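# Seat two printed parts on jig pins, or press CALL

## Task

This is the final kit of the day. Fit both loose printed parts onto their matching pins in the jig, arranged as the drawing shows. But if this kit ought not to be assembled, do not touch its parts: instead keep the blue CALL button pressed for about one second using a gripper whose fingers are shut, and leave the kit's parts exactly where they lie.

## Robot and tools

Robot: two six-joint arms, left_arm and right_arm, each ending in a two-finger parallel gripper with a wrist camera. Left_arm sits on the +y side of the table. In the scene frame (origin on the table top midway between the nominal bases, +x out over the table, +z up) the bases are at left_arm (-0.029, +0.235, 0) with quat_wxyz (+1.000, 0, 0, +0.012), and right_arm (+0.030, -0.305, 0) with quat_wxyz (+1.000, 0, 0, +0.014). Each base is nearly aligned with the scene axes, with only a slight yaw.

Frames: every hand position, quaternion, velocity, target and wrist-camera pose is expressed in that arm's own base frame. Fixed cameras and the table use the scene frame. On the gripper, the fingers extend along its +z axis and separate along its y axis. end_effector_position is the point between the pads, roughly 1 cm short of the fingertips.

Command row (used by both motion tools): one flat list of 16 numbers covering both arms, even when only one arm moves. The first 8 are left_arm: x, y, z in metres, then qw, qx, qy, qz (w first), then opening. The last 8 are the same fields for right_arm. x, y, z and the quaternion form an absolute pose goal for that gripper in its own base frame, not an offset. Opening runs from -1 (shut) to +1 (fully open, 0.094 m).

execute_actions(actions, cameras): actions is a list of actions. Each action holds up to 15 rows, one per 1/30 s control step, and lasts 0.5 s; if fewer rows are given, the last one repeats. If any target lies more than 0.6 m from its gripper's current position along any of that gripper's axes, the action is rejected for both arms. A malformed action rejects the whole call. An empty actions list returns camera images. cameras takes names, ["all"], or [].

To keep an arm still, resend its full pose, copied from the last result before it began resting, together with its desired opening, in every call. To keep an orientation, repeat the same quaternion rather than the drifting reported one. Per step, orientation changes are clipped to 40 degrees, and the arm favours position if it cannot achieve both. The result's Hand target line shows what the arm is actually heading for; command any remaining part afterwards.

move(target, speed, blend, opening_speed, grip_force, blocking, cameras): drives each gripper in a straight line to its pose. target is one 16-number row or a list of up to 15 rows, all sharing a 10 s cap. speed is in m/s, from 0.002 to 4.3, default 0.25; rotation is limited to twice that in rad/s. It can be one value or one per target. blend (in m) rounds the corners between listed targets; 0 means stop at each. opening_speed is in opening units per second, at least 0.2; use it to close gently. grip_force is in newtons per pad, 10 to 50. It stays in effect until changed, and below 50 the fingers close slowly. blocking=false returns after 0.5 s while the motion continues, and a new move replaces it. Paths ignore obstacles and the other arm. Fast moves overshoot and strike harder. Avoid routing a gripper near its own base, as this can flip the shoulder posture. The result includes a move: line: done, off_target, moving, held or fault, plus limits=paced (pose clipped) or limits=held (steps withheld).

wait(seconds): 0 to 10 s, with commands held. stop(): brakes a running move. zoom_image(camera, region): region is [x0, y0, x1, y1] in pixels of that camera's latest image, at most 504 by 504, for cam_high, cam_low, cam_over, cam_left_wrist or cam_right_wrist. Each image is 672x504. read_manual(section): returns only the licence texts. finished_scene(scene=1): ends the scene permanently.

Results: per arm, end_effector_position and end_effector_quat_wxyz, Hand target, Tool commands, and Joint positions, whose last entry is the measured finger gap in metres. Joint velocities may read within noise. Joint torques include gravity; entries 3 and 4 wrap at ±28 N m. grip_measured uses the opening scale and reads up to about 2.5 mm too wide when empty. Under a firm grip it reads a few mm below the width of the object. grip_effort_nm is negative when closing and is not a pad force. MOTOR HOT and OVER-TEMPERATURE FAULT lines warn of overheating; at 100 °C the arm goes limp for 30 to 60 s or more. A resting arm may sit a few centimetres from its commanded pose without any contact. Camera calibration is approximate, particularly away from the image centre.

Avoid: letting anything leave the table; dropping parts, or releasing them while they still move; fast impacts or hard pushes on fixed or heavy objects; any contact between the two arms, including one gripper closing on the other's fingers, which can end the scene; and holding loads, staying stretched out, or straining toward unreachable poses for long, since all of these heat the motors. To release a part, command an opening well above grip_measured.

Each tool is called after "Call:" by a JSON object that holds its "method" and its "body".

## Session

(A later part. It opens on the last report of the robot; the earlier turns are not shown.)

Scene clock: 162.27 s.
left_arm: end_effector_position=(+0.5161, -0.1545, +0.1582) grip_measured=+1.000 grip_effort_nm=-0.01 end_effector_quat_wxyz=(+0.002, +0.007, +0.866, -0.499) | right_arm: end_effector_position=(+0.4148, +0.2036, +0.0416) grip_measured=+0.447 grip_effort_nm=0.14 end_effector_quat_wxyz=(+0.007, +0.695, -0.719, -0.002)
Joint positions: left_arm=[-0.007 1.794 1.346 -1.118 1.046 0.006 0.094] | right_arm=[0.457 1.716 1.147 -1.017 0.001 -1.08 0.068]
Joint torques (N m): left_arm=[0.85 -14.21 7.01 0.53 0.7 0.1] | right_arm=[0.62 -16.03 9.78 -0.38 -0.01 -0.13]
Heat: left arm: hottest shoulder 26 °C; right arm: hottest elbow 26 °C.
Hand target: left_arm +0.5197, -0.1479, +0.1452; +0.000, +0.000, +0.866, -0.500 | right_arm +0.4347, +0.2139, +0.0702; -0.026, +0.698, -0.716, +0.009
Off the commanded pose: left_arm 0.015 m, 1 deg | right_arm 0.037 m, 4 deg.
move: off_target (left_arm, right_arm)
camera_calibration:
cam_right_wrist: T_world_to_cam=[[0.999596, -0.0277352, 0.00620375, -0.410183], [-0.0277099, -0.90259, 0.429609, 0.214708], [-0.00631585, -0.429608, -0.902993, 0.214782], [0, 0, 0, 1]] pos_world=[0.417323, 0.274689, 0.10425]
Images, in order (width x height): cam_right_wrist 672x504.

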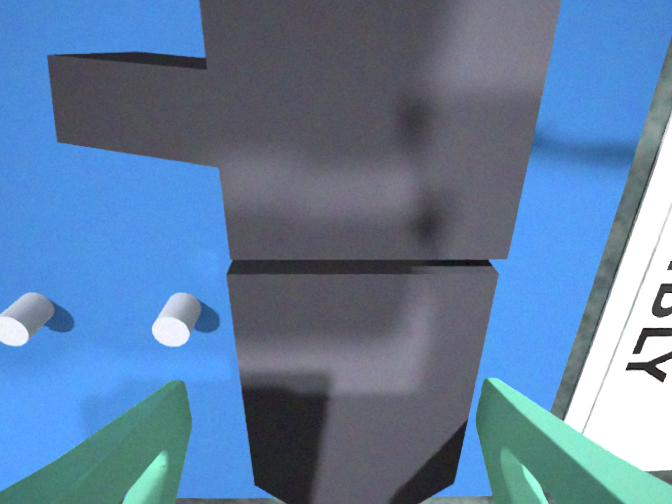

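Call:
{"method": "move", "body": {"target": [[0.48,-0.13,0.25,0,0,0.866,-0.5,1,0.44,0.2165,0.16,-0.02,0.698,-0.716,0.007,0.6],[0.37,-0.012,0.16,0,0,1,0,1,0.28,-0.05,0.25,0,0,1,0,0.6]], "speed": [0.12,0.3], "cameras": ["cam_left_wrist","cam_over"]}}

Call:
{"method": "zoom_image", "body": {"camera": "cam_over", "region": [200, 270, 500, 470]}}

Call:
{"method": "zoom_image", "body": {"camera": "cam_left_wrist", "region": [200, 0, 500, 300]}}

Scene clock: 169.00 s.
left_arm: end_effector_position=(+0.3690, -0.0067, +0.1566) grip_measured=+1.000 grip_effort_nm=-0.01 end_effector_quat_wxyz=(-0.011, -0.004, +1.000, -0.001) | right_arm: end_effector_position=(+0.2847, -0.0481, +0.2468) grip_measured=+0.597 grip_effort_nm=0.14 end_effector_quat_wxyz=(-0.003, -0.009, +1.000, +0.000)
Joint positions: left_arm=[-0.015 1.36 1.066 -1.299 0.003 -0.023 0.094] | right_arm=[-0.165 1.094 1.085 -1.568 0.001 -0.184 0.075]
Joint torques (N m): left_arm=[-1.2 -11.22 7.35 0.47 -0.08 -0.11] | right_arm=[-0.15 -7.24 7.01 -0.36 -0.01 0.08]
Heat: left arm: hottest shoulder 26 °C; right arm: hottest elbow 26 °C.
Hand target: left_arm +0.3700, -0.0119, +0.1600; +0.000, +0.000, +1.000, +0.000 | right_arm +0.2801, -0.0500, +0.2500; +0.000, +0.000, +1.000, +0.000
Off the commanded pose: left_arm 0.006 m, 1 deg | right_arm 0.006 m, 1 deg.
move: done
camera_calibration:
cam_left_wrist: T_world_to_cam=[[0.0196062, -0.999806, -0.00160216, -0.0129798], [-0.906229, -0.018448, 0.422385, 0.310035], [-0.422333, -0.00682943, -0.906415, 0.384852], [0, 0, 0, 1]] pos_world=[0.443753, -0.00462944, 0.217861]
Images, in order (width x height): cam_over 672x504, cam_left_wrist 672x504.

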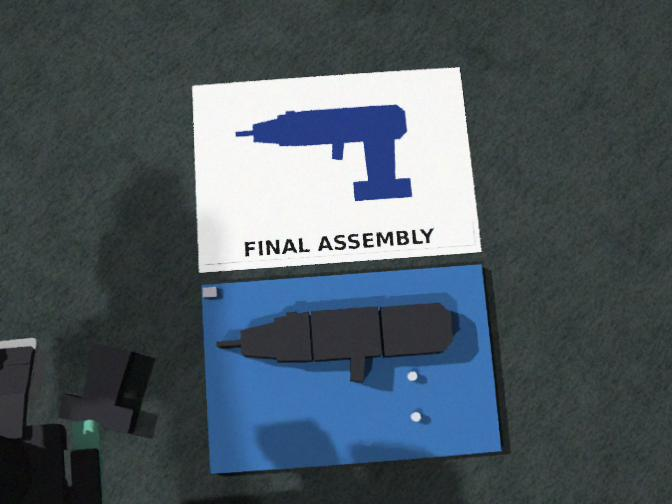

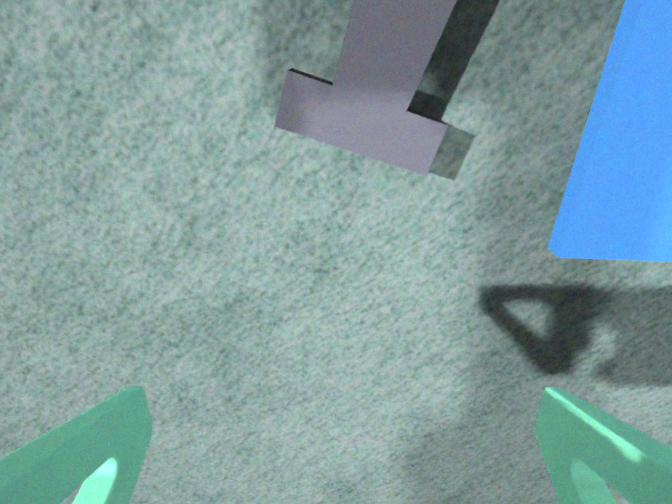

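Scaled by 1.680 from the camera's 672x504 image, which has a finer 960x720 frame.

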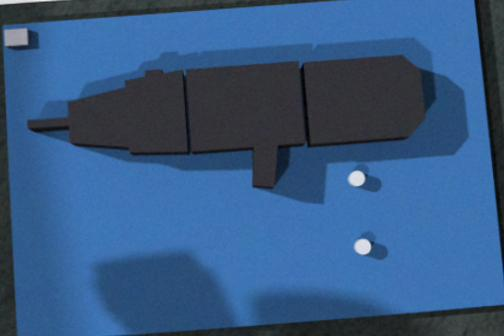

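Scaled by 1.680 from the camera's 672x504 image, which has a finer 960x720 frame.

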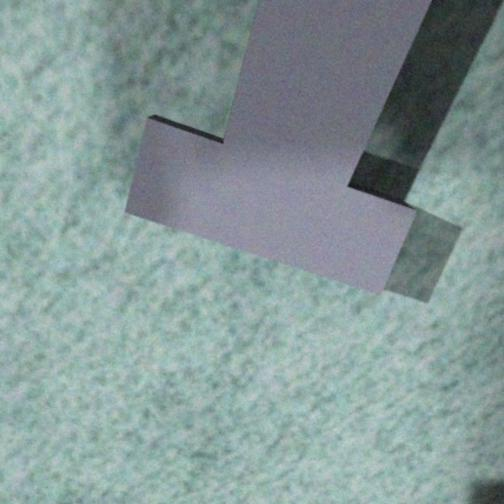

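Call:
{"method": "move", "body": {"target": [[0.418,-0.018,0.13,0,0.138,0.990,0,1,0.28,-0.05,0.25,0,0,1,0,0.6],[0.418,-0.018,0.07,0,0.138,0.990,0,1,0.28,-0.05,0.25,0,0,1,0,0.6]], "speed": 0.15, "cameras": ["cam_left_wrist"]}}

Scene clock: 176.53 s.
left_arm: end_effector_position=(+0.4155, -0.0121, +0.0764) grip_measured=+1.000 grip_effort_nm=-0.01 end_effector_quat_wxyz=(+0.002, +0.127, +0.992, +0.000) | right_arm: end_effector_position=(+0.2847, -0.0481, +0.2468) grip_measured=+0.597 grip_effort_nm=0.14 end_effector_quat_wxyz=(-0.003, -0.009, +1.000, +0.000)
Joint positions: left_arm=[-0.028 1.548 1.039 -1.057 0.001 0.227 0.094] | right_arm=[-0.165 1.094 1.085 -1.568 0.001 -0.183 0.075]
Joint torques (N m): left_arm=[-1.08 -10.93 6.95 0.54 0.01 0.05] | right_arm=[-0.15 -7.24 7.01 -0.36 -0.01 0.03]
Heat: left arm: hottest shoulder 26 °C; right arm: hottest elbow 26 °C.
Hand target: left_arm +0.4178, -0.0180, +0.0701; +0.000, +0.138, +0.990, +0.000 | right_arm +0.2801, -0.0499, +0.2500; +0.000, +0.000, +1.000, +0.000
Off the commanded pose: left_arm 0.009 m, 1 deg | right_arm 0.006 m, 1 deg.
move: done
camera_calibration:
cam_left_wrist: T_world_to_cam=[[-0.240042, -0.970754, -0.0039878, 0.0889922], [-0.890543, 0.218569, 0.39895, 0.384031], [-0.38641, 0.099316, -0.916964, 0.318794], [0, 0, 0, 1]] pos_world=[0.486543, -0.0292091, 0.139469]
Images, in order (width x height): cam_left_wrist 672x504.

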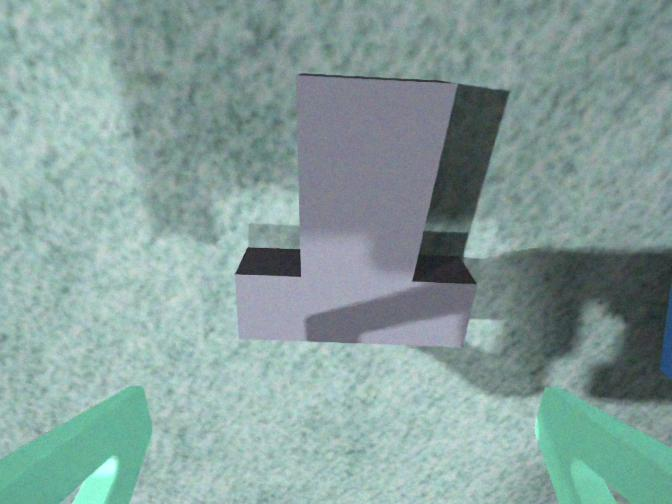

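Call:
{"method": "move", "body": {"target": [[0.419,-0.0225,0.04,0,0.156,0.988,0,1,0.28,-0.05,0.25,0,0,1,0,0.6]], "speed": 0.08, "cameras": ["cam_left_wrist"]}}

Scene clock: 179.87 s.
left_arm: end_effector_position=(+0.4185, -0.0162, +0.0486) grip_measured=+1.000 grip_effort_nm=-0.01 end_effector_quat_wxyz=(+0.005, +0.144, +0.990, +0.000) | right_arm: end_effector_position=(+0.2847, -0.0481, +0.2468) grip_measured=+0.597 grip_effort_nm=0.14 end_effector_quat_wxyz=(-0.003, -0.009, +1.000, +0.000)
Joint positions: left_arm=[-0.037 1.593 1.007 -0.976 0.001 0.252 0.094] | right_arm=[-0.165 1.094 1.085 -1.568 0.001 -0.183 0.075]
Joint torques (N m): left_arm=[-1.2 -10.93 6.49 0.57 0.01 0.02] | right_arm=[-0.15 -7.18 7.01 -0.35 -0.01 0.03]
Heat: left arm: hottest shoulder 26 °C; right arm: hottest elbow 26 °C.
Hand target: left_arm +0.4187, -0.0224, +0.0401; +0.000, +0.156, +0.988, +0.000 | right_arm +0.2801, -0.0499, +0.2500; +0.000, +0.000, +1.000, +0.000
Off the commanded pose: left_arm 0.011 m, 1 deg | right_arm 0.006 m, 1 deg.
move: off_target (left_arm)
camera_calibration:
cam_left_wrist: T_world_to_cam=[[-0.273631, -0.961819, -0.00547913, 0.0998457], [-0.884662, 0.249436, 0.393896, 0.396961], [-0.37749, 0.112629, -0.919139, 0.291561], [0, 0, 0, 1]] pos_world=[0.488558, -0.0358212, 0.112171]
Images, in order (width x height): cam_left_wrist 672x504.

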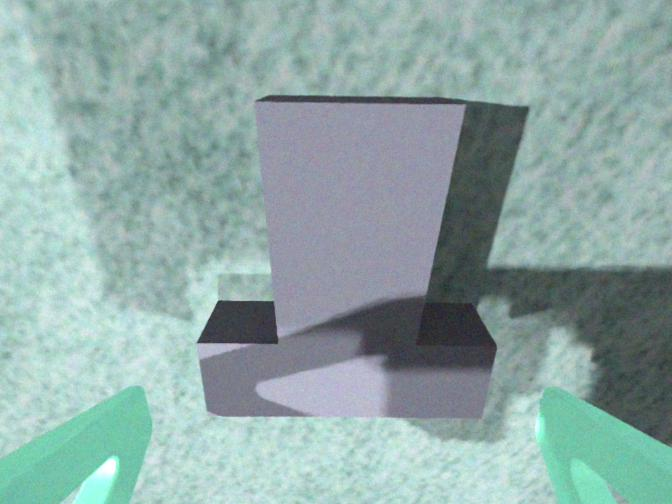

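Call:
{"method": "move", "body": {"target": [[0.4175,-0.0225,0.004,0,0.156,0.988,0,1,0.28,-0.05,0.25,0,0,1,0,0.6],[0.4175,-0.0225,0.004,0,0.156,0.988,0,0.6,0.28,-0.05,0.25,0,0,1,0,0.6]], "speed": 0.06, "opening_speed": 0.6, "cameras": ["cam_left_wrist"]}}

Scene clock: 183.03 s.
left_arm: end_effector_position=(+0.4221, -0.0164, +0.0197) grip_measured=+0.605 grip_effort_nm=-0.21 end_effector_quat_wxyz=(+0.014, +0.146, +0.989, +0.002) | right_arm: end_effector_position=(+0.2847, -0.0481, +0.2468) grip_measured=+0.597 grip_effort_nm=0.14 end_effector_quat_wxyz=(-0.003, -0.009, +1.000, +0.000)
Joint positions: left_arm=[-0.038 1.638 0.971 -0.875 -0.002 0.254 0.075] | right_arm=[-0.165 1.094 1.085 -1.568 0.001 -0.183 0.075]
Joint torques (N m): left_arm=[-1.08 -10.11 5.56 0.55 0.11 0.04] | right_arm=[-0.15 -7.24 7.01 -0.35 -0.01 0.03]
Heat: left arm: hottest shoulder 26 °C; right arm: hottest elbow 26 °C.
Hand target: left_arm +0.4169, -0.0223, +0.0046; +0.000, +0.156, +0.988, +0.000 | right_arm +0.2801, -0.0499, +0.2500; +0.000, +0.000, +1.000, +0.000
Off the commanded pose: left_arm 0.017 m, 2 deg | right_arm 0.006 m, 1 deg.
move: off_target (left_arm); target 2's new opening was sent with left_arm's hand 0.017 m and 2 deg from that target
camera_calibration:
cam_left_wrist: T_world_to_cam=[[-0.275953, -0.961092, -0.0123471, 0.101604], [-0.891548, 0.251142, 0.376922, 0.414903], [-0.359156, 0.115021, -0.926163, 0.25882], [0, 0, 0, 1]] pos_world=[0.4909, -0.0363189, 0.0845782]
Images, in order (width x height): cam_left_wrist 672x504.

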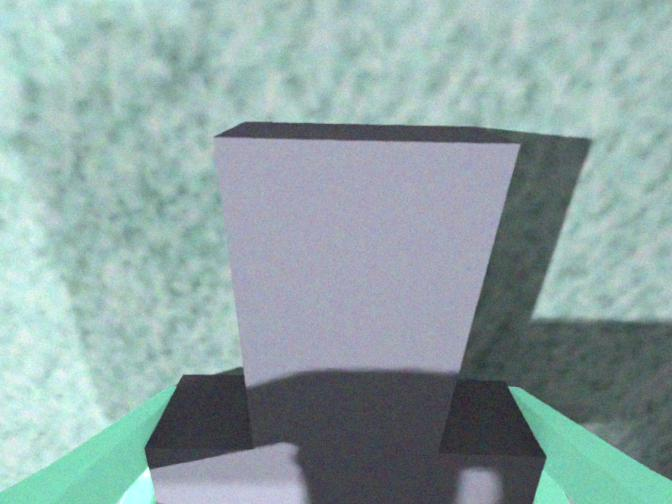

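Call:
{"method": "move", "body": {"target": [[0.417,-0.0225,0.004,0,0.156,0.988,0,0.78,0.28,-0.05,0.25,0,0,1,0,0.6],[0.4165,-0.0225,-0.004,-0.013,0.158,0.987,-0.002,0.78,0.28,-0.05,0.25,0,0,1,0,0.6],[0.4165,-0.0225,-0.004,-0.013,0.158,0.987,-0.002,0.5,0.28,-0.05,0.25,0,0,1,0,0.6]], "speed": 0.05, "opening_speed": 0.6, "cameras": ["cam_left_wrist"]}}

Scene clock: 186.60 s.
left_arm: end_effector_position=(+0.4219, -0.0164, +0.0190) grip_measured=+0.573 grip_effort_nm=-0.95 end_effector_quat_wxyz=(+0.013, +0.148, +0.989, +0.003) | right_arm: end_effector_position=(+0.2847, -0.0481, +0.2468) grip_measured=+0.597 grip_effort_nm=0.14 end_effector_quat_wxyz=(-0.003, -0.009, +1.000, +0.000)
Joint positions: left_arm=[-0.039 1.64 0.971 -0.875 -0.002 0.258 0.074] | right_arm=[-0.165 1.094 1.085 -1.568 0.001 -0.183 0.075]
Joint torques (N m): left_arm=[-1.03 -8.29 6.23 0.23 0.18 0.04] | right_arm=[-0.21 -7.24 7.01 -0.35 -0.01 0.03]
Heat: left arm: hottest shoulder 26 °C; right arm: hottest elbow 25 °C.
Hand target: left_arm +0.4153, -0.0221, -0.0029; -0.013, +0.158, +0.987, -0.002 | right_arm +0.2801, -0.0499, +0.2500; +0.000, +0.000, +1.000, +0.000
Off the commanded pose: left_arm 0.024 m, 3 deg | right_arm 0.006 m, 1 deg.
move: off_target (left_arm); target 3's new opening was sent with left_arm's hand 0.024 m and 3 deg from that target
camera_calibration:
cam_left_wrist: T_world_to_cam=[[-0.279958, -0.959927, -0.012765, 0.103291], [-0.889796, 0.254467, 0.378826, 0.414239], [-0.360397, 0.117414, -0.92538, 0.258579], [0, 0, 0, 1]] pos_world=[0.490696, -0.0366185, 0.0836775]
Images, in order (width x height): cam_left_wrist 672x504.

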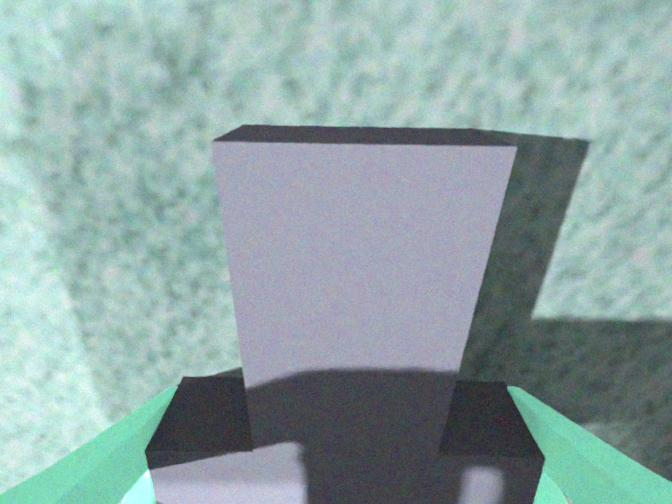

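Call:
{"method": "move", "body": {"target": [[0.424,-0.02,0.05,0,0.148,0.989,0,0.45,0.28,-0.05,0.25,0,0,1,0,0.6],[0.424,-0.02,0.12,0,0.148,0.989,0,0.45,0.28,-0.05,0.25,0,0,1,0,0.6],[0.365,-0.3225,0.12,0,0.018,0.9998,0,0.45,0.28,-0.05,0.25,0,0,1,0,0.6]], "speed": [0.06,0.12,0.15], "cameras": ["cam_left_wrist","cam_over"]}}

Scene clock: 196.17 s.
left_arm: end_effector_position=(+0.3558, -0.3105, +0.1138) grip_measured=+0.570 grip_effort_nm=-1.03 end_effector_quat_wxyz=(-0.006, +0.019, +1.000, +0.003) | right_arm: end_effector_position=(+0.2847, -0.0481, +0.2468) grip_measured=+0.597 grip_effort_nm=0.14 end_effector_quat_wxyz=(-0.003, -0.009, +1.000, +0.000)
Joint positions: left_arm=[-0.715 1.652 1.275 -1.207 0.003 -0.678 0.074] | right_arm=[-0.165 1.094 1.085 -1.568 0.001 -0.183 0.075]
Joint torques (N m): left_arm=[-0.56 -12.69 11.19 -0.29 -0.13 -0.1] | right_arm=[-0.15 -7.18 6.99 -0.35 0 0.03]
Heat: left arm: hottest shoulder 26 °C; right arm: hottest elbow 25 °C.
Hand target: left_arm +0.3646, -0.3221, +0.1200; +0.000, +0.018, +1.000, +0.000 | right_arm +0.2801, -0.0499, +0.2500; +0.000, +0.000, +1.000, +0.000
Off the commanded pose: left_arm 0.016 m, 1 deg | right_arm 0.006 m, 1 deg.
move: off_target (left_arm)
camera_calibration:
cam_left_wrist: T_world_to_cam=[[-0.0247252, -0.999647, -0.00974116, -0.299873], [-0.91036, 0.0184883, 0.413405, 0.324459], [-0.413079, 0.0190895, -0.910495, 0.34357], [0, 0, 0, 1]] pos_world=[0.429882, -0.312324, 0.175765]
Images, in order (width x height): cam_over 672x504, cam_left_wrist 672x504.

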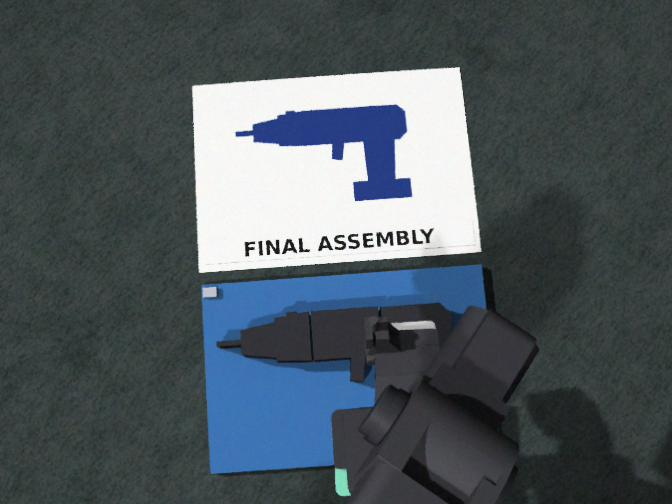

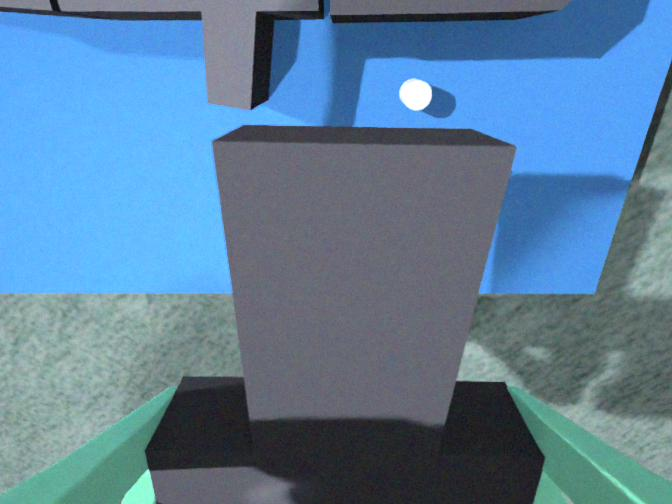

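Call:
{"method": "move", "body": {"target": [0.384,-0.345,0.095,0,0.011,0.9999,0,0.45,0.28,-0.05,0.25,0,0,1,0,0.6], "speed": 0.08, "cameras": ["cam_left_wrist"]}}

Scene clock: 203.80 s.
left_arm: end_effector_position=(+0.3732, -0.3274, +0.0895) grip_measured=+0.570 grip_effort_nm=-1.03 end_effector_quat_wxyz=(-0.014, +0.009, +1.000, +0.010) | right_arm: end_effector_position=(+0.2847, -0.0481, +0.2468) grip_measured=+0.597 grip_effort_nm=0.14 end_effector_quat_wxyz=(-0.003, -0.009, +1.000, +0.000)
Joint positions: left_arm=[-0.718 1.748 1.333 -1.19 0.003 -0.701 0.074] | right_arm=[-0.165 1.094 1.085 -1.568 0.001 -0.183 0.075]
Joint torques (N m): left_arm=[-0.97 -14.04 10.89 0.4 -0.12 -0.12] | right_arm=[-0.09 -7.24 7.01 -0.36 0 0.03]
Heat: left arm: hottest shoulder 26 °C; right arm: hottest elbow 25 °C.
Hand target: left_arm +0.3833, -0.3446, +0.0953; +0.000, +0.011, +1.000, +0.000 | right_arm +0.2801, -0.0499, +0.2500; +0.000, +0.000, +1.000, +0.000
Off the commanded pose: left_arm 0.021 m, 2 deg | right_arm 0.006 m, 1 deg.
move: off_target (left_arm)
camera_calibration:
cam_left_wrist: T_world_to_cam=[[-0.00517955, -0.999699, -0.0239999, -0.32256], [-0.903837, -0.00558831, 0.427839, 0.339105], [-0.427845, 0.023908, -0.903536, 0.335446], [0, 0, 0, 1]] pos_world=[0.448344, -0.328588, 0.150264]
Images, in order (width x height): cam_left_wrist 672x504.

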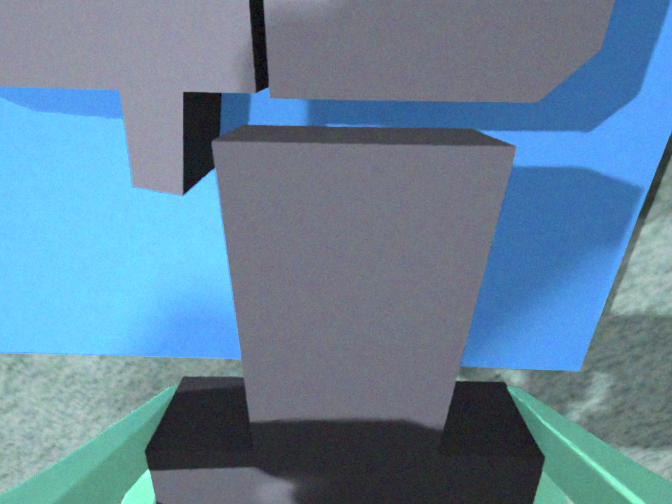

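Call:
{"method": "move", "body": {"target": [0.386,-0.351,0.098,0.027,0.012,0.9996,-0.004,0.45,0.28,-0.05,0.25,0,0,1,0,0.6], "speed": 0.06, "cameras": ["cam_left_wrist"]}}

Scene clock: 211.90 s.
left_arm: end_effector_position=(+0.3794, -0.3362, +0.0894) grip_measured=+0.570 grip_effort_nm=-1.03 end_effector_quat_wxyz=(+0.012, +0.010, +1.000, +0.007) | right_arm: end_effector_position=(+0.2847, -0.0481, +0.2468) grip_measured=+0.597 grip_effort_nm=0.14 end_effector_quat_wxyz=(-0.003, -0.009, +1.000, +0.000)
Joint positions: left_arm=[-0.733 1.748 1.333 -1.148 -0.027 -0.714 0.074] | right_arm=[-0.165 1.094 1.085 -1.568 0.001 -0.183 0.075]
Joint torques (N m): left_arm=[-1.08 -15.44 9.76 0.54 -0.15 -0.09] | right_arm=[-0.15 -7.24 6.99 -0.36 -0.01 0.03]
Heat: left arm: hottest shoulder 26 °C; right arm: hottest elbow 25 °C.
Hand target: left_arm +0.3855, -0.3507, +0.0983; +0.027, +0.012, +1.000, -0.004 | right_arm +0.2801, -0.0499, +0.2500; +0.000, +0.000, +1.000, +0.000
Off the commanded pose: left_arm 0.018 m, 2 deg | right_arm 0.006 m, 1 deg.
move: off_target (left_arm)
camera_calibration:
cam_left_wrist: T_world_to_cam=[[-0.00628433, -0.999805, -0.018701, -0.331419], [-0.924621, -0.00131257, 0.380886, 0.358149], [-0.380836, 0.0196849, -0.924433, 0.320834], [0, 0, 0, 1]] pos_world=[0.451254, -0.3372, 0.153978]
Images, in order (width x height): cam_left_wrist 672x504.

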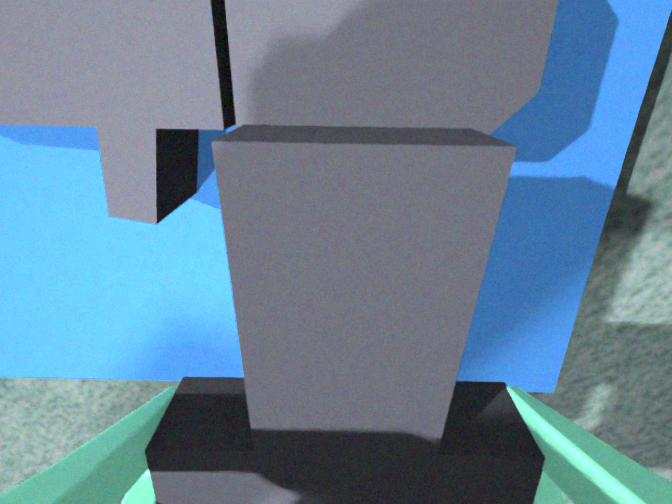

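Call:
{"method": "move", "body": {"target": [0.370,-0.3395,0.060,0.012,0.011,0.9998,-0.002,0.45,0.28,-0.05,0.25,0,0,1,0,0.6], "speed": 0.05, "cameras": ["cam_left_wrist"]}}

Scene clock: 216.50 s.
left_arm: end_effector_position=(+0.3730, -0.3331, +0.0673) grip_measured=+0.570 grip_effort_nm=-1.03 end_effector_quat_wxyz=(+0.014, +0.009, +1.000, -0.002) | right_arm: end_effector_position=(+0.2847, -0.0481, +0.2468) grip_measured=+0.597 grip_effort_nm=0.14 end_effector_quat_wxyz=(-0.003, -0.009, +1.000, +0.000)
Joint positions: left_arm=[-0.733 1.748 1.269 -1.068 -0.015 -0.716 0.074] | right_arm=[-0.165 1.094 1.085 -1.568 0.001 -0.183 0.075]
Joint torques (N m): left_arm=[-0.97 -14.27 7.05 0.54 0.05 -0.12] | right_arm=[-0.15 -7.24 7.01 -0.35 -0.01 0.03]
Heat: left arm: hottest shoulder 26 °C; right arm: hottest elbow 25 °C.
Hand target: left_arm +0.3698, -0.3394, +0.0601; +0.012, +0.011, +1.000, -0.002 | right_arm +0.2801, -0.0499, +0.2500; +0.000, +0.000, +1.000, +0.000
Off the commanded pose: left_arm 0.010 m, 0 deg | right_arm 0.006 m, 1 deg.
move: done
camera_calibration:
cam_left_wrist: T_world_to_cam=[[-0.00452605, -0.99999, 0.000270429, -0.33086], [-0.926142, 0.0042938, 0.377152, 0.363437], [-0.377149, 0.00145655, -0.926151, 0.290511], [0, 0, 0, 1]] pos_world=[0.444662, -0.33284, 0.132076]
Images, in order (width x height): cam_left_wrist 672x504.

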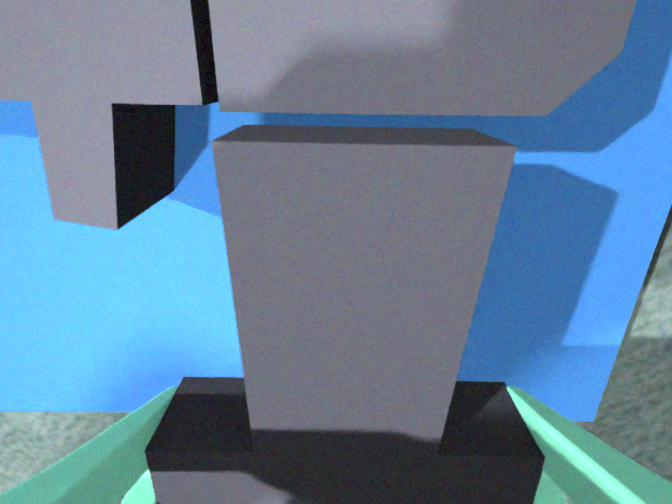

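Call:
{"method": "move", "body": {"target": [0.370,-0.3435,0.042,0.006,0.011,0.9998,-0.002,0.45,0.28,-0.05,0.25,0,0,1,0,0.6], "speed": 0.04, "cameras": ["cam_left_wrist"]}}

Scene clock: 223.80 s.
left_arm: end_effector_position=(+0.3740, -0.3359, +0.0507) grip_measured=+0.570 grip_effort_nm=-1.03 end_effector_quat_wxyz=(+0.009, +0.007, +1.000, -0.003) | right_arm: end_effector_position=(+0.2847, -0.0481, +0.2468) grip_measured=+0.597 grip_effort_nm=0.14 end_effector_quat_wxyz=(-0.003, -0.009, +1.000, +0.000)
Joint positions: left_arm=[-0.733 1.778 1.262 -1.038 -0.007 -0.719 0.074] | right_arm=[-0.165 1.094 1.085 -1.568 0.001 -0.183 0.075]
Joint torques (N m): left_arm=[-1.2 -14.27 6.98 0.57 0.05 -0.12] | right_arm=[-0.21 -7.24 7.01 -0.35 -0.01 0.03]
Heat: left arm: hottest shoulder 26 °C; right arm: hottest elbow 25 °C.
Hand target: left_arm +0.3698, -0.3432, +0.0420; +0.006, +0.011, +1.000, -0.002 | right_arm +0.2801, -0.0499, +0.2500; +0.000, +0.000, +1.000, +0.000
Off the commanded pose: left_arm 0.012 m, 1 deg | right_arm 0.006 m, 1 deg.
move: off_target (left_arm)
camera_calibration:
cam_left_wrist: T_world_to_cam=[[-0.00162607, -0.999997, 0.00201927, -0.334748], [-0.922271, 0.00228021, 0.386538, 0.367955], [-0.386541, -0.00123377, -0.922271, 0.277928], [0, 0, 0, 1]] pos_world=[0.44624, -0.335243, 0.114772]
Images, in order (width x height): cam_left_wrist 672x504.

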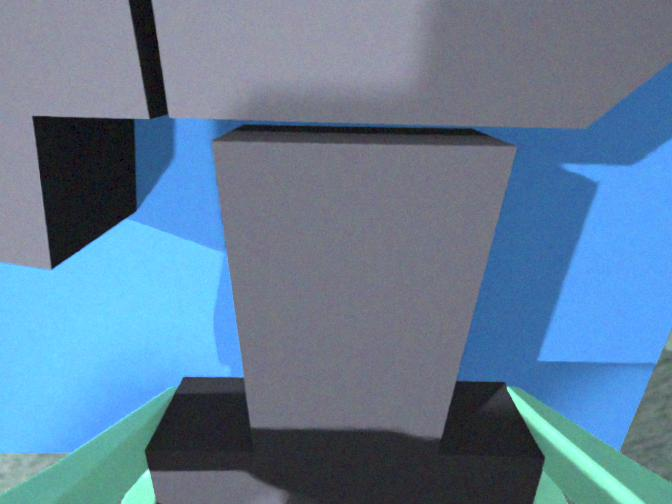

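Call:
{"method": "move", "body": {"target": [0.370,-0.3435,0.030,0.004,0.015,0.9998,-0.002,0.45,0.28,-0.05,0.25,0,0,1,0,0.6], "speed": 0.03, "cameras": ["cam_left_wrist"]}}

Scene clock: 226.10 s.
left_arm: end_effector_position=(+0.3742, -0.3374, +0.0405) grip_measured=+0.570 grip_effort_nm=-1.03 end_effector_quat_wxyz=(+0.008, +0.007, +1.000, -0.005) | right_arm: end_effector_position=(+0.2847, -0.0481, +0.2468) grip_measured=+0.597 grip_effort_nm=0.14 end_effector_quat_wxyz=(-0.003, -0.009, +1.000, +0.000)
Joint positions: left_arm=[-0.734 1.794 1.254 -1.013 -0.004 -0.719 0.074] | right_arm=[-0.165 1.094 1.085 -1.568 0.001 -0.183 0.075]
Joint torques (N m): left_arm=[-1.08 -13.98 6.75 0.61 0.03 -0.03] | right_arm=[-0.15 -7.24 6.99 -0.36 0 0.03]
Heat: left arm: hottest shoulder 26 °C; right arm: hottest elbow 25 °C.
Hand target: left_arm +0.3699, -0.3433, +0.0303; +0.004, +0.015, +1.000, -0.002 | right_arm +0.2801, -0.0499, +0.2500; +0.000, +0.000, +1.000, +0.000
Off the commanded pose: left_arm 0.013 m, 1 deg | right_arm 0.006 m, 1 deg.
move: off_target (left_arm)
camera_calibration:
cam_left_wrist: T_world_to_cam=[[-0.00249468, -0.999983, 0.00532958, -0.336087], [-0.921689, 0.00436677, 0.387905, 0.372514], [-0.387921, -0.00394452, -0.921684, 0.268183], [0, 0, 0, 1]] pos_world=[0.446537, -0.33665, 0.104471]
Images, in order (width x height): cam_left_wrist 672x504.

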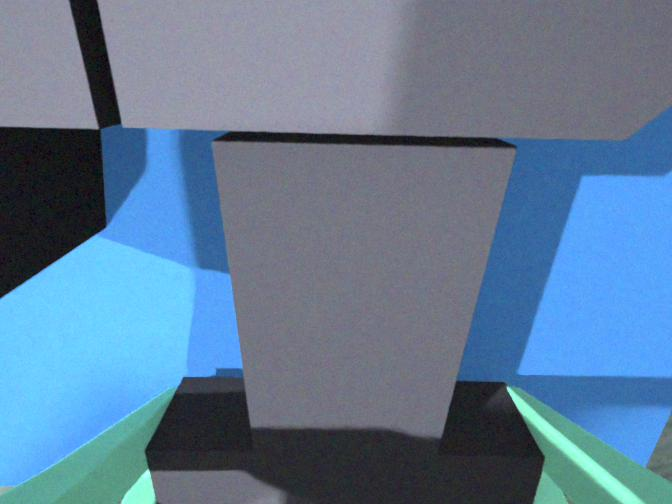

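Call:
{"method": "move", "body": {"target": [0.372,-0.340,0.022,0.004,0.013,0.9998,0.002,0.45,0.28,-0.05,0.25,0,0,1,0,0.6], "speed": 0.03, "cameras": ["cam_left_wrist"]}}

Scene clock: 232.10 s.
left_arm: end_effector_position=(+0.3744, -0.3372, +0.0352) grip_measured=+0.570 grip_effort_nm=-1.03 end_effector_quat_wxyz=(+0.008, +0.007, +1.000, -0.004) | right_arm: end_effector_position=(+0.2847, -0.0481, +0.2468) grip_measured=+0.597 grip_effort_nm=0.14 end_effector_quat_wxyz=(-0.003, -0.009, +1.000, +0.000)
Joint positions: left_arm=[-0.734 1.801 1.249 -1.001 -0.005 -0.719 0.074] | right_arm=[-0.165 1.094 1.085 -1.568 0.001 -0.183 0.075]
Joint torques (N m): left_arm=[-0.67 -13.74 6.54 0.62 -0.14 -0.01] | right_arm=[-0.21 -7.18 7.01 -0.36 0 0.03]
Heat: left arm: hottest shoulder 26 °C; right arm: hottest elbow 25 °C.
Hand target: left_arm +0.3717, -0.3397, +0.0222; +0.004, +0.013, +1.000, +0.002 | right_arm +0.2801, -0.0499, +0.2500; +0.000, +0.000, +1.000, +0.000
Off the commanded pose: left_arm 0.014 m, 1 deg | right_arm 0.006 m, 1 deg.
move: off_target (left_arm)
camera_calibration:
cam_left_wrist: T_world_to_cam=[[-0.0024407, -0.99999, 0.0036738, -0.335818], [-0.921848, 0.00367371, 0.387533, 0.37459], [-0.387543, -0.00244084, -0.921848, 0.263822], [0, 0, 0, 1]] pos_world=[0.446738, -0.336547, 0.0992714]
Images, in order (width x height): cam_left_wrist 672x504.

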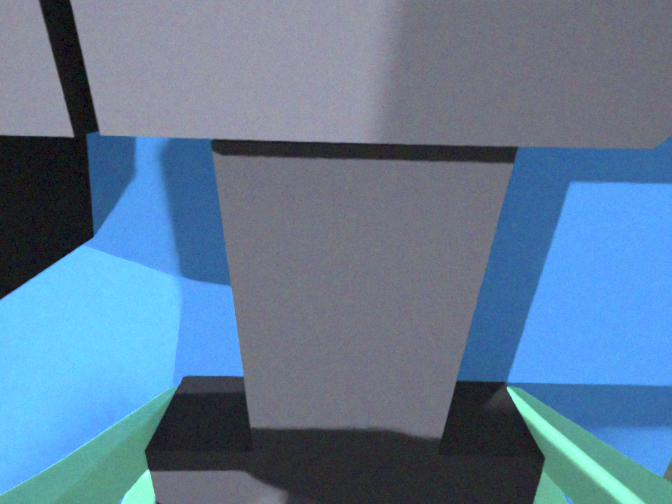

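Call:
{"method": "move", "body": {"target": [0.373,-0.340,0.012,0.004,0.013,0.9998,0.002,0.45,0.28,-0.05,0.25,0,0,1,0,0.6], "speed": 0.03, "cameras": ["cam_left_wrist","cam_low"]}}

Call:
{"method": "zoom_image", "body": {"camera": "cam_left_wrist", "region": [150, 80, 550, 480]}}

Scene clock: 234.20 s.
left_arm: end_effector_position=(+0.3747, -0.3371, +0.0340) grip_measured=+0.570 grip_effort_nm=-1.03 end_effector_quat_wxyz=(+0.010, +0.007, +1.000, -0.004) | right_arm: end_effector_position=(+0.2847, -0.0481, +0.2468) grip_measured=+0.597 grip_effort_nm=0.14 end_effector_quat_wxyz=(-0.003, -0.009, +1.000, +0.000)
Joint positions: left_arm=[-0.734 1.801 1.245 -0.993 -0.007 -0.719 0.074] | right_arm=[-0.165 1.094 1.085 -1.568 0.001 -0.183 0.075]
Joint torques (N m): left_arm=[-0.62 -12.57 6.17 1.13 -0.09 0.01] | right_arm=[-0.15 -7.18 7.01 -0.34 -0.01 0.03]
Heat: left arm: hottest shoulder 26 °C; right arm: hottest elbow 25 °C.
Hand target: left_arm +0.3723, -0.3393, +0.0126; +0.004, +0.013, +1.000, +0.002 | right_arm +0.2801, -0.0499, +0.2500; +0.000, +0.000, +1.000, +0.000
Off the commanded pose: left_arm 0.022 m, 1 deg | right_arm 0.006 m, 1 deg.
move: off_target (left_arm)
camera_calibration:
cam_left_wrist: T_world_to_cam=[[-0.00241101, -0.999984, 0.00505643, -0.335764], [-0.923352, 0.0041676, 0.383932, 0.376268], [-0.383947, -0.0037432, -0.923348, 0.261046], [0, 0, 0, 1]] pos_world=[0.446846, -0.336349, 0.0982725]
Images, in order (width x height): cam_low 672x504, cam_left_wrist 672x504.

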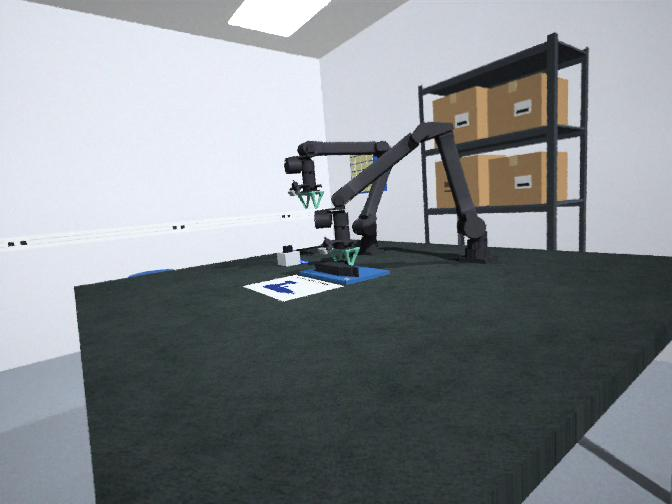

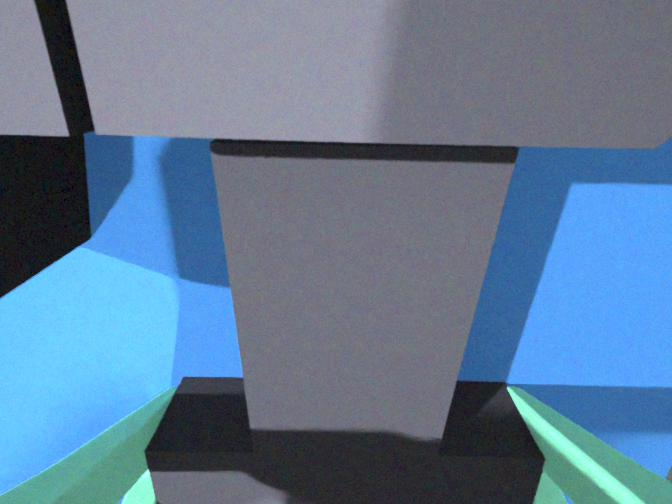

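Scaled by 1.260 from the camera's 672x504 image, which has a finer 960x720 frame.

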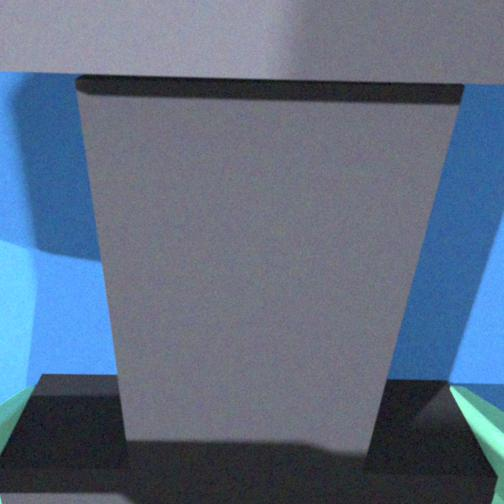

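Call:
{"method": "move", "body": {"target": [0.375,-0.339,-0.004,0.006,0.013,0.9998,0.002,0.45,0.28,-0.05,0.25,0,0,1,0,0.6], "speed": 0.03, "cameras": ["cam_left_wrist"]}}

Scene clock: 236.13 s.
left_arm: end_effector_position=(+0.3748, -0.3366, +0.0328) grip_measured=+0.570 grip_effort_nm=-1.03 end_effector_quat_wxyz=(+0.012, +0.007, +1.000, -0.005) | right_arm: end_effector_position=(+0.2847, -0.0481, +0.2468) grip_measured=+0.597 grip_effort_nm=0.14 end_effector_quat_wxyz=(-0.003, -0.009, +1.000, +0.000)
Joint positions: left_arm=[-0.734 1.801 1.24 -0.986 -0.01 -0.719 0.074] | right_arm=[-0.165 1.094 1.085 -1.568 0.001 -0.183 0.075]
Joint torques (N m): left_arm=[-0.38 -10.75 5.12 2.33 -0.07 0.04] | right_arm=[-0.15 -7.18 7.01 -0.35 -0.01 0.03]
Heat: left arm: hottest shoulder 26 °C; right arm: hottest elbow 25 °C.
Hand target: left_arm +0.3732, -0.3373, -0.0021; +0.006, +0.013, +1.000, +0.002 | right_arm +0.2801, -0.0499, +0.2500; +0.000, +0.000, +1.000, +0.000
Off the commanded pose: left_arm 0.037 m, 1 deg | right_arm 0.006 m, 1 deg.
move: off_target (left_arm)
camera_calibration:
cam_left_wrist: T_world_to_cam=[[-0.00240956, -0.999983, 0.00536123, -0.33519], [-0.925012, 0.00426575, 0.379914, 0.3776], [-0.37993, -0.00404377, -0.925006, 0.258412], [0, 0, 0, 1]] pos_world=[0.446656, -0.33575, 0.097374]
Images, in order (width x height): cam_left_wrist 672x504.

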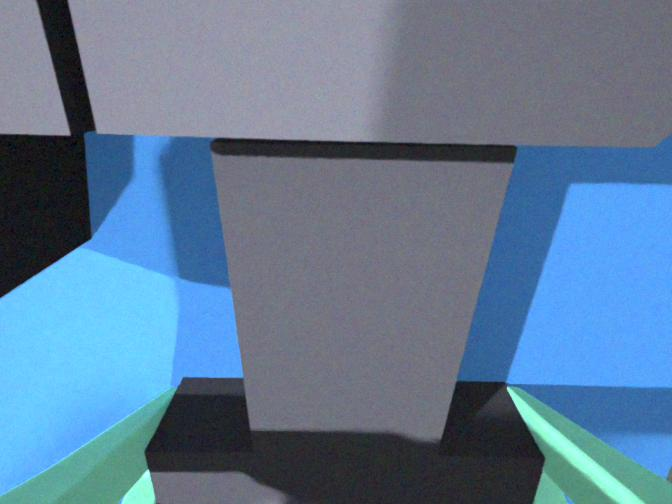

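Call:
{"method": "move", "body": {"target": [[0.374,-0.3395,0.022,0.008,0.011,0.9998,-0.002,0.45,0.28,-0.05,0.25,0,0,1,0,0.6],[0.374,-0.3395,0.022,0.008,0.011,0.9998,-0.002,0.85,0.28,-0.05,0.25,0,0,1,0,0.6]], "speed": 0.03, "opening_speed": 0.5, "cameras": ["cam_left_wrist"]}}

Scene clock: 240.07 s.
left_arm: end_effector_position=(+0.3752, -0.3380, +0.0337) grip_measured=+0.847 grip_effort_nm=0.09 end_effector_quat_wxyz=(+0.014, +0.008, +1.000, -0.008) | right_arm: end_effector_position=(+0.2847, -0.0481, +0.2468) grip_measured=+0.597 grip_effort_nm=0.14 end_effector_quat_wxyz=(-0.003, -0.009, +1.000, +0.000)
Joint positions: left_arm=[-0.735 1.798 1.239 -0.98 -0.006 -0.719 0.087] | right_arm=[-0.165 1.094 1.085 -1.568 0.001 -0.183 0.075]
Joint torques (N m): left_arm=[-0.38 -13.74 6.94 0.38 -0.09 -0.01] | right_arm=[-0.15 -7.24 7.01 -0.35 -0.01 0.03]
Heat: left arm: hottest shoulder 26 °C; right arm: hottest elbow 25 °C.
Hand target: left_arm +0.3738, -0.3394, +0.0223; +0.008, +0.011, +1.000, -0.002 | right_arm +0.2801, -0.0499, +0.2500; +0.000, +0.000, +1.000, +0.000
Off the commanded pose: left_arm 0.012 m, 1 deg | right_arm 0.006 m, 1 deg.
move: off_target (left_arm); target 2's new opening was sent with left_arm's hand 0.012 m and 1 deg from that target
camera_calibration:
cam_left_wrist: T_world_to_cam=[[-0.00293924, -0.999918, 0.0124917, -0.336654], [-0.926077, 0.00743519, 0.377261, 0.379182], [-0.377322, -0.0104594, -0.926023, 0.256278], [0, 0, 0, 1]] pos_world=[0.446862, -0.336765, 0.098474]
Images, in order (width x height): cam_left_wrist 672x504.

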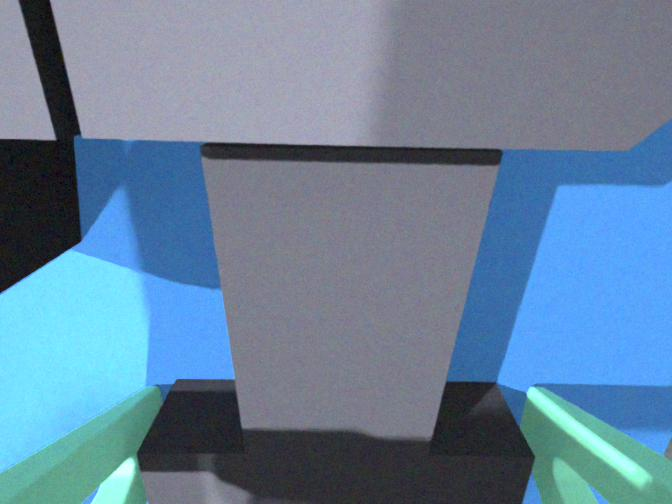

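Call:
{"method": "move", "body": {"target": [[0.384,-0.348,0.075,0.025,0.011,0.9996,-0.003,0.9,0.28,-0.05,0.25,0,0,1,0,0.6],[0.384,-0.346,0.13,0.02,0.011,0.9998,-0.002,1,0.28,-0.05,0.25,0,0,1,0,0.6]], "speed": 0.08, "cameras": ["cam_left_wrist"]}}

Call:
{"method": "zoom_image", "body": {"camera": "cam_left_wrist", "region": [150, 80, 550, 480]}}

Scene clock: 244.57 s.
left_arm: end_effector_position=(+0.3766, -0.3347, +0.1107) grip_measured=+0.998 grip_effort_nm=0.07 end_effector_quat_wxyz=(+0.006, +0.008, +1.000, +0.012) | right_arm: end_effector_position=(+0.2847, -0.0481, +0.2468) grip_measured=+0.597 grip_effort_nm=0.14 end_effector_quat_wxyz=(-0.003, -0.009, +1.000, +0.000)
Joint positions: left_arm=[-0.735 1.728 1.367 -1.216 -0.026 -0.719 0.094] | right_arm=[-0.165 1.094 1.085 -1.568 0.001 -0.183 0.075]
Joint torques (N m): left_arm=[-0.5 -16.44 10.82 -0.29 0.06 -0.02] | right_arm=[-0.21 -7.24 7.01 -0.36 0 0.03]
Heat: left arm: hottest shoulder 26 °C; right arm: hottest elbow 24 °C.
Hand target: left_arm +0.3835, -0.3456, +0.1301; +0.020, +0.011, +1.000, -0.002 | right_arm +0.2801, -0.0499, +0.2500; +0.000, +0.000, +1.000, +0.000
Off the commanded pose: left_arm 0.024 m, 2 deg | right_arm 0.006 m, 1 deg.
move: off_target (left_arm); target 2's new opening was sent with left_arm's hand 0.024 m and 2 deg from that target
camera_calibration:
cam_left_wrist: T_world_to_cam=[[-0.00279726, -0.999605, -0.0279601, -0.329714], [-0.920194, -0.00837215, 0.391374, 0.342319], [-0.391454, 0.0268235, -0.919807, 0.345257], [0, 0, 0, 1]] pos_world=[0.449229, -0.335979, 0.174376]
Images, in order (width x height): cam_left_wrist 672x504.

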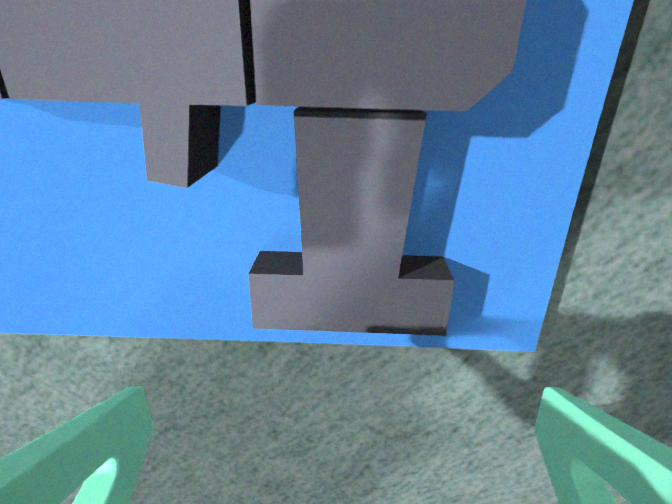

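Scaled by 1.260 from the camera's 672x504 image, which has a finer 960x720 frame.

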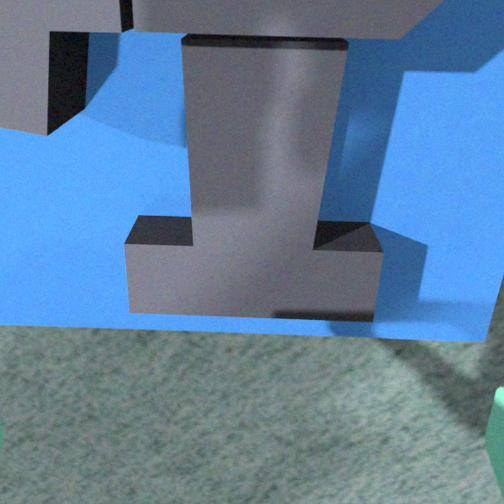

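Call:
{"method": "move", "body": {"target": [[0.35,-0.32,0.22,0,0.011,0.9999,0,1,0.28,-0.05,0.25,0,0,1,0,0.6],[0.33,0.0,0.22,0,0.0,1,0,1,0.28,-0.05,0.25,0,0,1,0,0.6]], "speed": 0.25, "cameras": ["cam_low","cam_over"]}}

Call:
{"method": "zoom_image", "body": {"camera": "cam_low", "region": [290, 245, 400, 300]}}

Call:
{"method": "zoom_image", "body": {"camera": "cam_over", "region": [200, 270, 500, 470]}}

Scene clock: 249.67 s.
left_arm: end_effector_position=(+0.3333, -0.0040, +0.2178) grip_measured=+0.999 grip_effort_nm=0.07 end_effector_quat_wxyz=(+0.002, +0.002, +1.000, +0.001) | right_arm: end_effector_position=(+0.2847, -0.0481, +0.2468) grip_measured=+0.597 grip_effort_nm=0.14 end_effector_quat_wxyz=(-0.003, -0.009, +1.000, +0.000)
Joint positions: left_arm=[-0.012 1.213 1.1 -1.454 -0.003 -0.007 0.094] | right_arm=[-0.165 1.094 1.085 -1.568 0.001 -0.183 0.075]
Joint torques (N m): left_arm=[0.85 -8.82 8.05 -0.28 0.12 0.03] | right_arm=[-0.15 -7.24 7.01 -0.36 0 0.03]
Heat: left arm: hottest shoulder 26 °C; right arm: hottest elbow 24 °C.
Hand target: left_arm +0.3300, -0.0001, +0.2200; +0.000, +0.000, +1.000, +0.000 | right_arm +0.2801, -0.0499, +0.2500; +0.000, +0.000, +1.000, +0.000
Off the commanded pose: left_arm 0.006 m, 0 deg | right_arm 0.006 m, 1 deg.
move: done
Images, in order (width x height): cam_low 672x504, cam_over 672x504.

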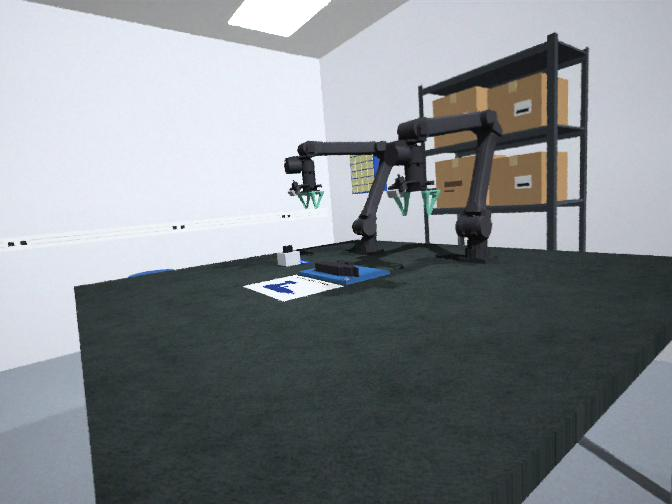

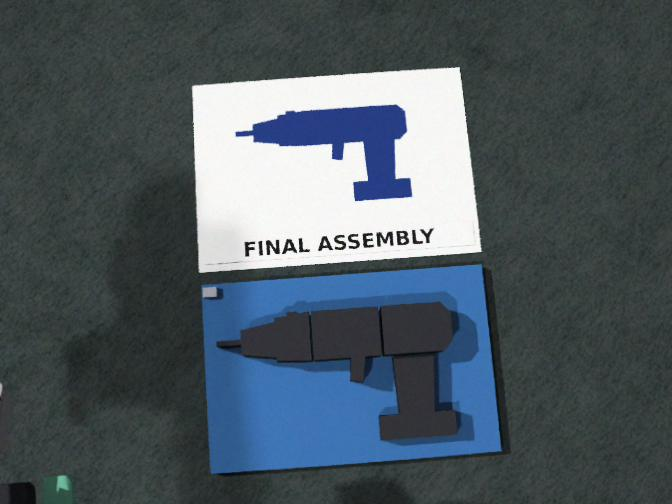

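Scaled by 4.582 from the camera's 672x504 image, which has a finer 960x720 frame.

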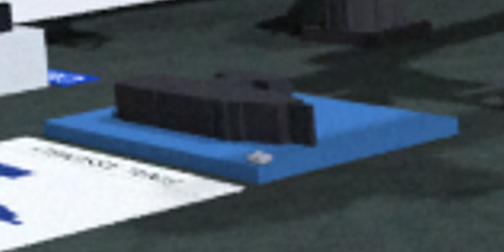

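Scaled by 1.680 from the camera's 672x504 image, which has a finer 960x720 frame.

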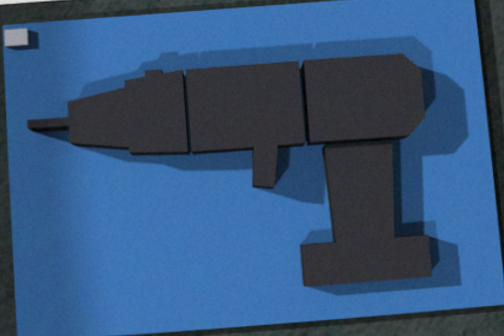

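Call:
{"method": "finished_scene", "body": {}}

The scene is finished: the task was done.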